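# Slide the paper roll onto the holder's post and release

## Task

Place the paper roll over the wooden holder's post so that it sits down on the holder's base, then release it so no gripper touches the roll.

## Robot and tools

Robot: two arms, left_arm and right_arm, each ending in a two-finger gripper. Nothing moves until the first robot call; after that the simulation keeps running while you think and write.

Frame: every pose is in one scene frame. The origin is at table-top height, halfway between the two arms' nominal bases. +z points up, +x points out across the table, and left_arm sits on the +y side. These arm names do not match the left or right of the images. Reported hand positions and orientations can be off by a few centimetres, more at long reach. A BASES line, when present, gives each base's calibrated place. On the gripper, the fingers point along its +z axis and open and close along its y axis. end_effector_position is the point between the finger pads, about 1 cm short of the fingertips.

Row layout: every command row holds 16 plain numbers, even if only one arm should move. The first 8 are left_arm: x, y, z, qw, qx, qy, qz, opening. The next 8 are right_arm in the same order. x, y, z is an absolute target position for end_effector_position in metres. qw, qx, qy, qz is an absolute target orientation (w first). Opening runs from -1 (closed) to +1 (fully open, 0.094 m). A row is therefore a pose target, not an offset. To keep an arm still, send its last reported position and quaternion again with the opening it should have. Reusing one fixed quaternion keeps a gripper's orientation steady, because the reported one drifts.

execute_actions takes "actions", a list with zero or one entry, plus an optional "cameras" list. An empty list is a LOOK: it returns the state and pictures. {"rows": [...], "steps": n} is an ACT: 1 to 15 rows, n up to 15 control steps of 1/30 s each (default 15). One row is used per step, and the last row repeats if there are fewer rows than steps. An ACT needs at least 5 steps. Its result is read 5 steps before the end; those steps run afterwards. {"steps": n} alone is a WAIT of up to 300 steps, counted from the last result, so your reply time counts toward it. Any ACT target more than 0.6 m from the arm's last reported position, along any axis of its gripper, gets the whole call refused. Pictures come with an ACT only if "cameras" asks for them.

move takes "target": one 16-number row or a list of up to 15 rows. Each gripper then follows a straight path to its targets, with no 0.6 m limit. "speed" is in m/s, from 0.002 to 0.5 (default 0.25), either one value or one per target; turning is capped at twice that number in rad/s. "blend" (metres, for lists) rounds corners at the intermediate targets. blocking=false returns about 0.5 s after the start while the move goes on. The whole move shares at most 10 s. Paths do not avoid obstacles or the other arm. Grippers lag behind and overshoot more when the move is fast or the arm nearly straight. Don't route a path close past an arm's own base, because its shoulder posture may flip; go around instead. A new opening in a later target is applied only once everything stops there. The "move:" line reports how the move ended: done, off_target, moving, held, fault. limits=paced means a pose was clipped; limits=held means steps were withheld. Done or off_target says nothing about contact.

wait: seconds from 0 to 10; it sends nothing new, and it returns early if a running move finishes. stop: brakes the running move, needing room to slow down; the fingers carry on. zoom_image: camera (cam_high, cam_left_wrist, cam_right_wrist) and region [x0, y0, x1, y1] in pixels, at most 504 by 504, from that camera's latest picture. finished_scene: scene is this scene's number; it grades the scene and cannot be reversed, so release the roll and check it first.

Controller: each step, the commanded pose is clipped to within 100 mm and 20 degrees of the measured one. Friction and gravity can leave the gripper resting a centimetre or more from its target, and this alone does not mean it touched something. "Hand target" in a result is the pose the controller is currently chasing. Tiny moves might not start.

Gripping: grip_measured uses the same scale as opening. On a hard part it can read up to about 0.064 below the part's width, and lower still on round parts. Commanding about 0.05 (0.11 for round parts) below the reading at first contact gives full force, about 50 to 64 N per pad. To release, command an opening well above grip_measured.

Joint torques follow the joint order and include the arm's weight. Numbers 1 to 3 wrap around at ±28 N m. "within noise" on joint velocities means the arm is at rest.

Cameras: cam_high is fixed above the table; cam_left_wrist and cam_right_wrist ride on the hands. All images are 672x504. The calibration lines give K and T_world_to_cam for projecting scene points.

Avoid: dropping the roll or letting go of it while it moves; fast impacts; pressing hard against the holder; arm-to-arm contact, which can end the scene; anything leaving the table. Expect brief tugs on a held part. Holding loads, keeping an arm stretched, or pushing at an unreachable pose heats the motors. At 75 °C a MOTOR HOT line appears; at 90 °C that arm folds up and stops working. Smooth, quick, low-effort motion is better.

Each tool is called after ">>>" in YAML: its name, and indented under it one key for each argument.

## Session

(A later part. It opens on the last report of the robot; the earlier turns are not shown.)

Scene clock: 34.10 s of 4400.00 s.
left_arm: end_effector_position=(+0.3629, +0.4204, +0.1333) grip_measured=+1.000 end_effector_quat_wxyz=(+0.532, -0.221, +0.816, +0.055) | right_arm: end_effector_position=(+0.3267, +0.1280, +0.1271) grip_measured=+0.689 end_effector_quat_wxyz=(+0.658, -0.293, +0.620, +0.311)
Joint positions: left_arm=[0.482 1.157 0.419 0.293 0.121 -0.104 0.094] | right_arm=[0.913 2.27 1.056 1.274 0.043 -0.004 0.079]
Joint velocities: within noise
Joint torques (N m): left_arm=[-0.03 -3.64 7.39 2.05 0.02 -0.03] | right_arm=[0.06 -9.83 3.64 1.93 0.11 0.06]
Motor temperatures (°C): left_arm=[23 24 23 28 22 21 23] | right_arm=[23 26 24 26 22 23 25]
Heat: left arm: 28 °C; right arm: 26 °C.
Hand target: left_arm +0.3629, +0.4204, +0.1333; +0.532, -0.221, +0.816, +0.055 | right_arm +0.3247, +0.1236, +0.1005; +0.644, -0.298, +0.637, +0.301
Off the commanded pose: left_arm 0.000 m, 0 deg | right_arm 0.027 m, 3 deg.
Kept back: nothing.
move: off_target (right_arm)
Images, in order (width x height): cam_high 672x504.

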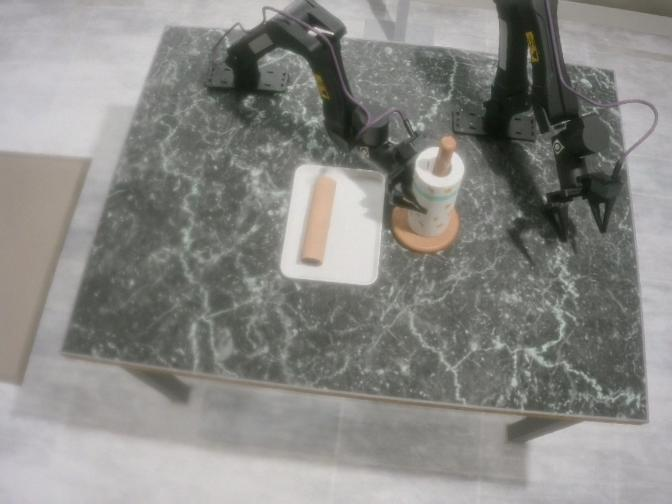

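>>> move:
  target:
    - [0.3629,0.4204,0.1333,0.532,-0.221,0.816,0.055,1,0.326,0.127,0.118,0.647,-0.299,0.631,0.304,0.4]
    - [0.3629,0.4204,0.1333,0.532,-0.221,0.816,0.055,1,0.326,0.127,0.118,0.647,-0.299,0.631,0.304,0.8]
    - [0.3629,0.4204,0.1333,0.532,-0.221,0.816,0.055,1,0.326,0.127,0.118,0.647,-0.299,0.631,0.304,1]
  speed: 0.05

>>> zoom_image:
  camera: "cam_high"
  region: [370, 100, 500, 270]

Scene clock: 36.73 s of 4400.00 s.
left_arm: end_effector_position=(+0.3629, +0.4204, +0.1333) grip_measured=+1.000 end_effector_quat_wxyz=(+0.532, -0.221, +0.816, +0.055) | right_arm: end_effector_position=(+0.3263, +0.1276, +0.1204) grip_measured=+0.998 end_effector_quat_wxyz=(+0.651, -0.297, +0.627, +0.307)
Joint positions: left_arm=[0.482 1.157 0.419 0.293 0.121 -0.104 0.094] | right_arm=[0.913 2.27 1.052 1.254 0.043 -0.004 0.094]
Joint velocities: within noise
Joint torques (N m): left_arm=[-0.05 -3.7 7.31 2.05 0.02 -0.04] | right_arm=[0.05 -13.48 5.09 1.77 0.02 0.01]
Motor temperatures (°C): left_arm=[23 24 23 29 22 21 23] | right_arm=[23 26 24 27 22 23 25]
Heat: left arm: 29 °C; right arm: 27 °C.
Hand target: left_arm +0.3629, +0.4204, +0.1333; +0.532, -0.221, +0.816, +0.055 | right_arm +0.3260, +0.1270, +0.1180; +0.648, -0.299, +0.631, +0.304
Off the commanded pose: left_arm 0.000 m, 0 deg | right_arm 0.003 m, 1 deg.
Kept back: nothing.
move: done
camera_calibration:
cam_right_wrist: T_world_to_cam=[[0.779622, -0.613677, 0.124858, -0.191981], [-0.188951, -0.420587, -0.887358, 0.245927], [0.597065, 0.668212, -0.443854, -0.122748], [0, 0, 0, 1]] pos_world=[0.269429, 0.067641, 0.187713]

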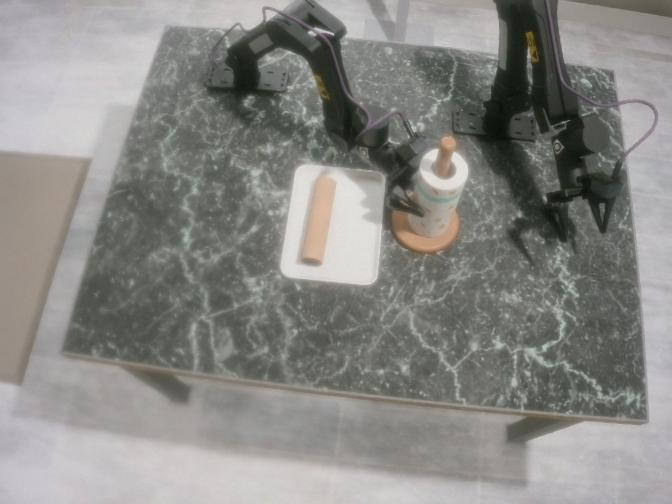

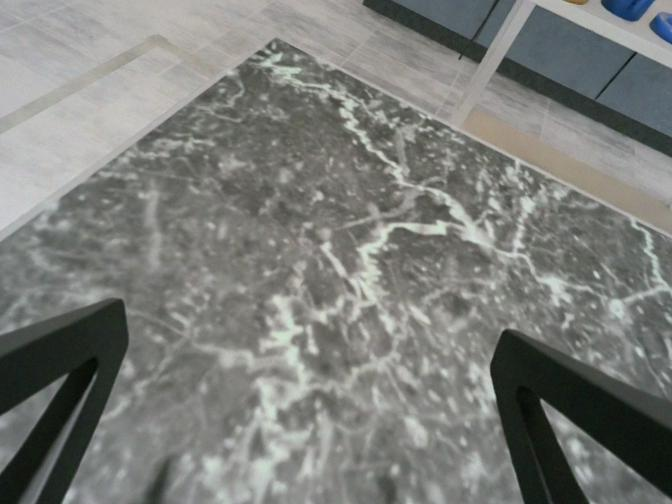

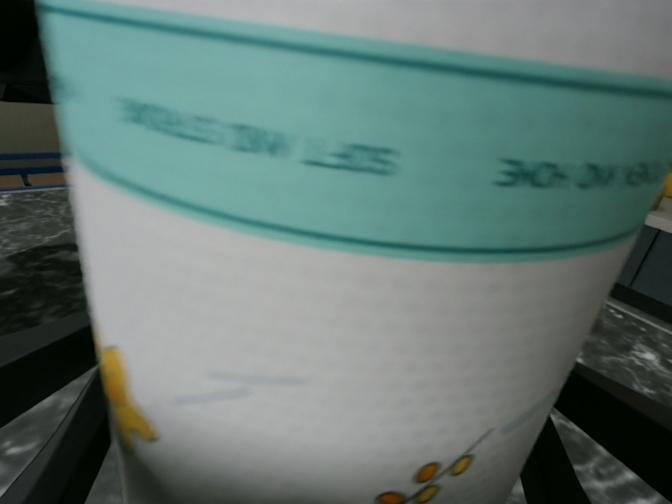

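Scaled by 2.965 from the camera's 672x504 image, which has a finer 960x720 frame.

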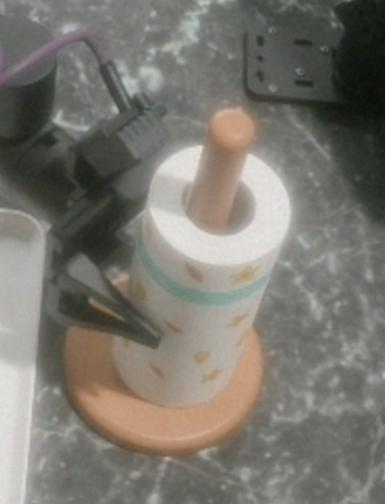

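>>> move:
  target: [0.3629,0.4204,0.1333,0.532,-0.221,0.816,0.055,1,0.238,0.013,0.118,0.647,-0.299,0.631,0.304,1]
  speed: 0.1

>>> zoom_image:
  camera: "cam_high"
  region: [370, 100, 500, 270]

Scene clock: 38.80 s of 4400.00 s.
left_arm: end_effector_position=(+0.3629, +0.4204, +0.1333) grip_measured=+1.000 end_effector_quat_wxyz=(+0.532, -0.221, +0.816, +0.055) | right_arm: end_effector_position=(+0.2416, +0.0147, +0.1060) grip_measured=+0.998 end_effector_quat_wxyz=(+0.631, -0.308, +0.647, +0.296)
Joint positions: left_arm=[0.482 1.157 0.419 0.293 0.121 -0.104 0.094] | right_arm=[0.913 2.004 0.428 1.548 0.043 -0.004 0.094]
Joint velocities: within noise
Joint torques (N m): left_arm=[-0.05 -3.66 7.34 2.07 0.02 -0.03] | right_arm=[0.58 -11.78 2.3 2.03 0.11 0]
Motor temperatures (°C): left_arm=[23 24 23 29 22 21 23] | right_arm=[23 26 24 27 22 23 25]
Heat: left arm: 29 °C; right arm: 27 °C.
Hand target: left_arm +0.3629, +0.4204, +0.1333; +0.532, -0.221, +0.816, +0.055 | right_arm +0.2383, +0.0133, +0.1180; +0.640, -0.303, +0.639, +0.301
Off the commanded pose: left_arm 0.000 m, 0 deg | right_arm 0.013 m, 3 deg.
joint sent to its limit (right arm) — joint 4 (wrist pitch), upper limit.
Kept back: nothing.
move: off_target (right_arm)
camera_calibration:
cam_right_wrist: T_world_to_cam=[[0.784424, -0.607286, 0.126027, -0.19471], [-0.222336, -0.465023, -0.856925, 0.175141], [0.579004, 0.644172, -0.499797, 0.00750168], [0, 0, 0, 1]] pos_world=[0.187332, -0.0416325, 0.178371]

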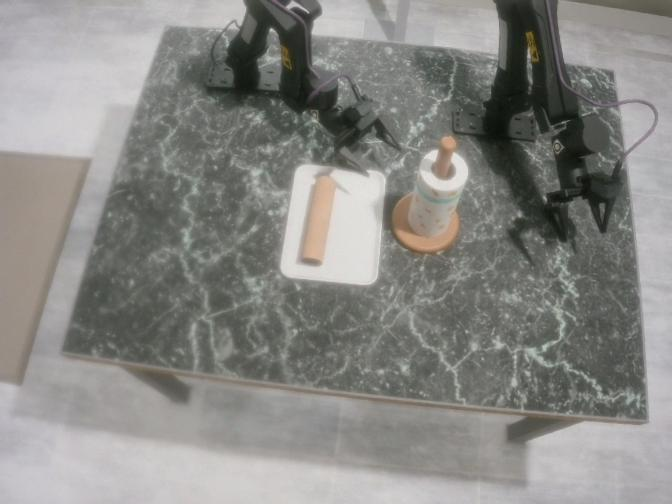

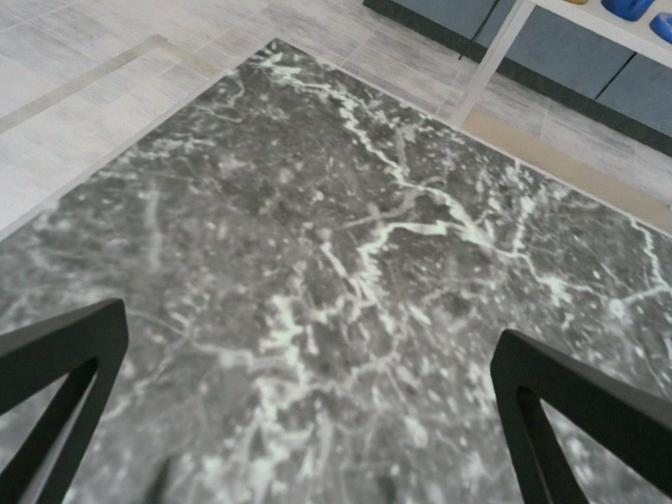

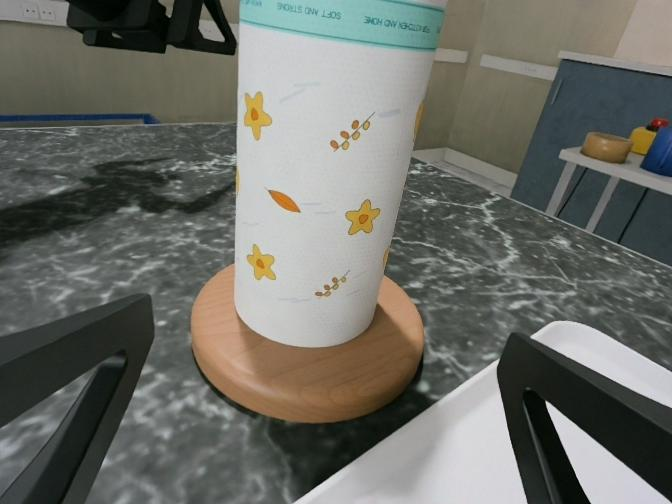

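Scaled by 2.965 from the camera's 672x504 image, which has a finer 960x720 frame.

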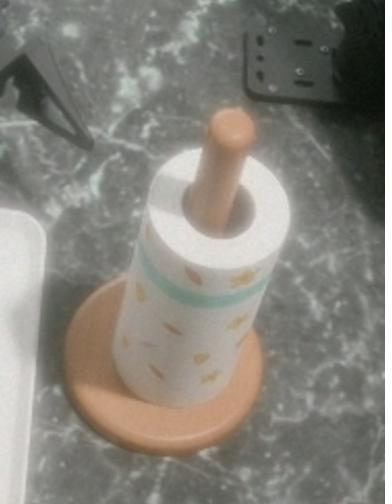

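Resting well.

>>> finished_scene:
  scene: 1

The scene is finished: the task was done.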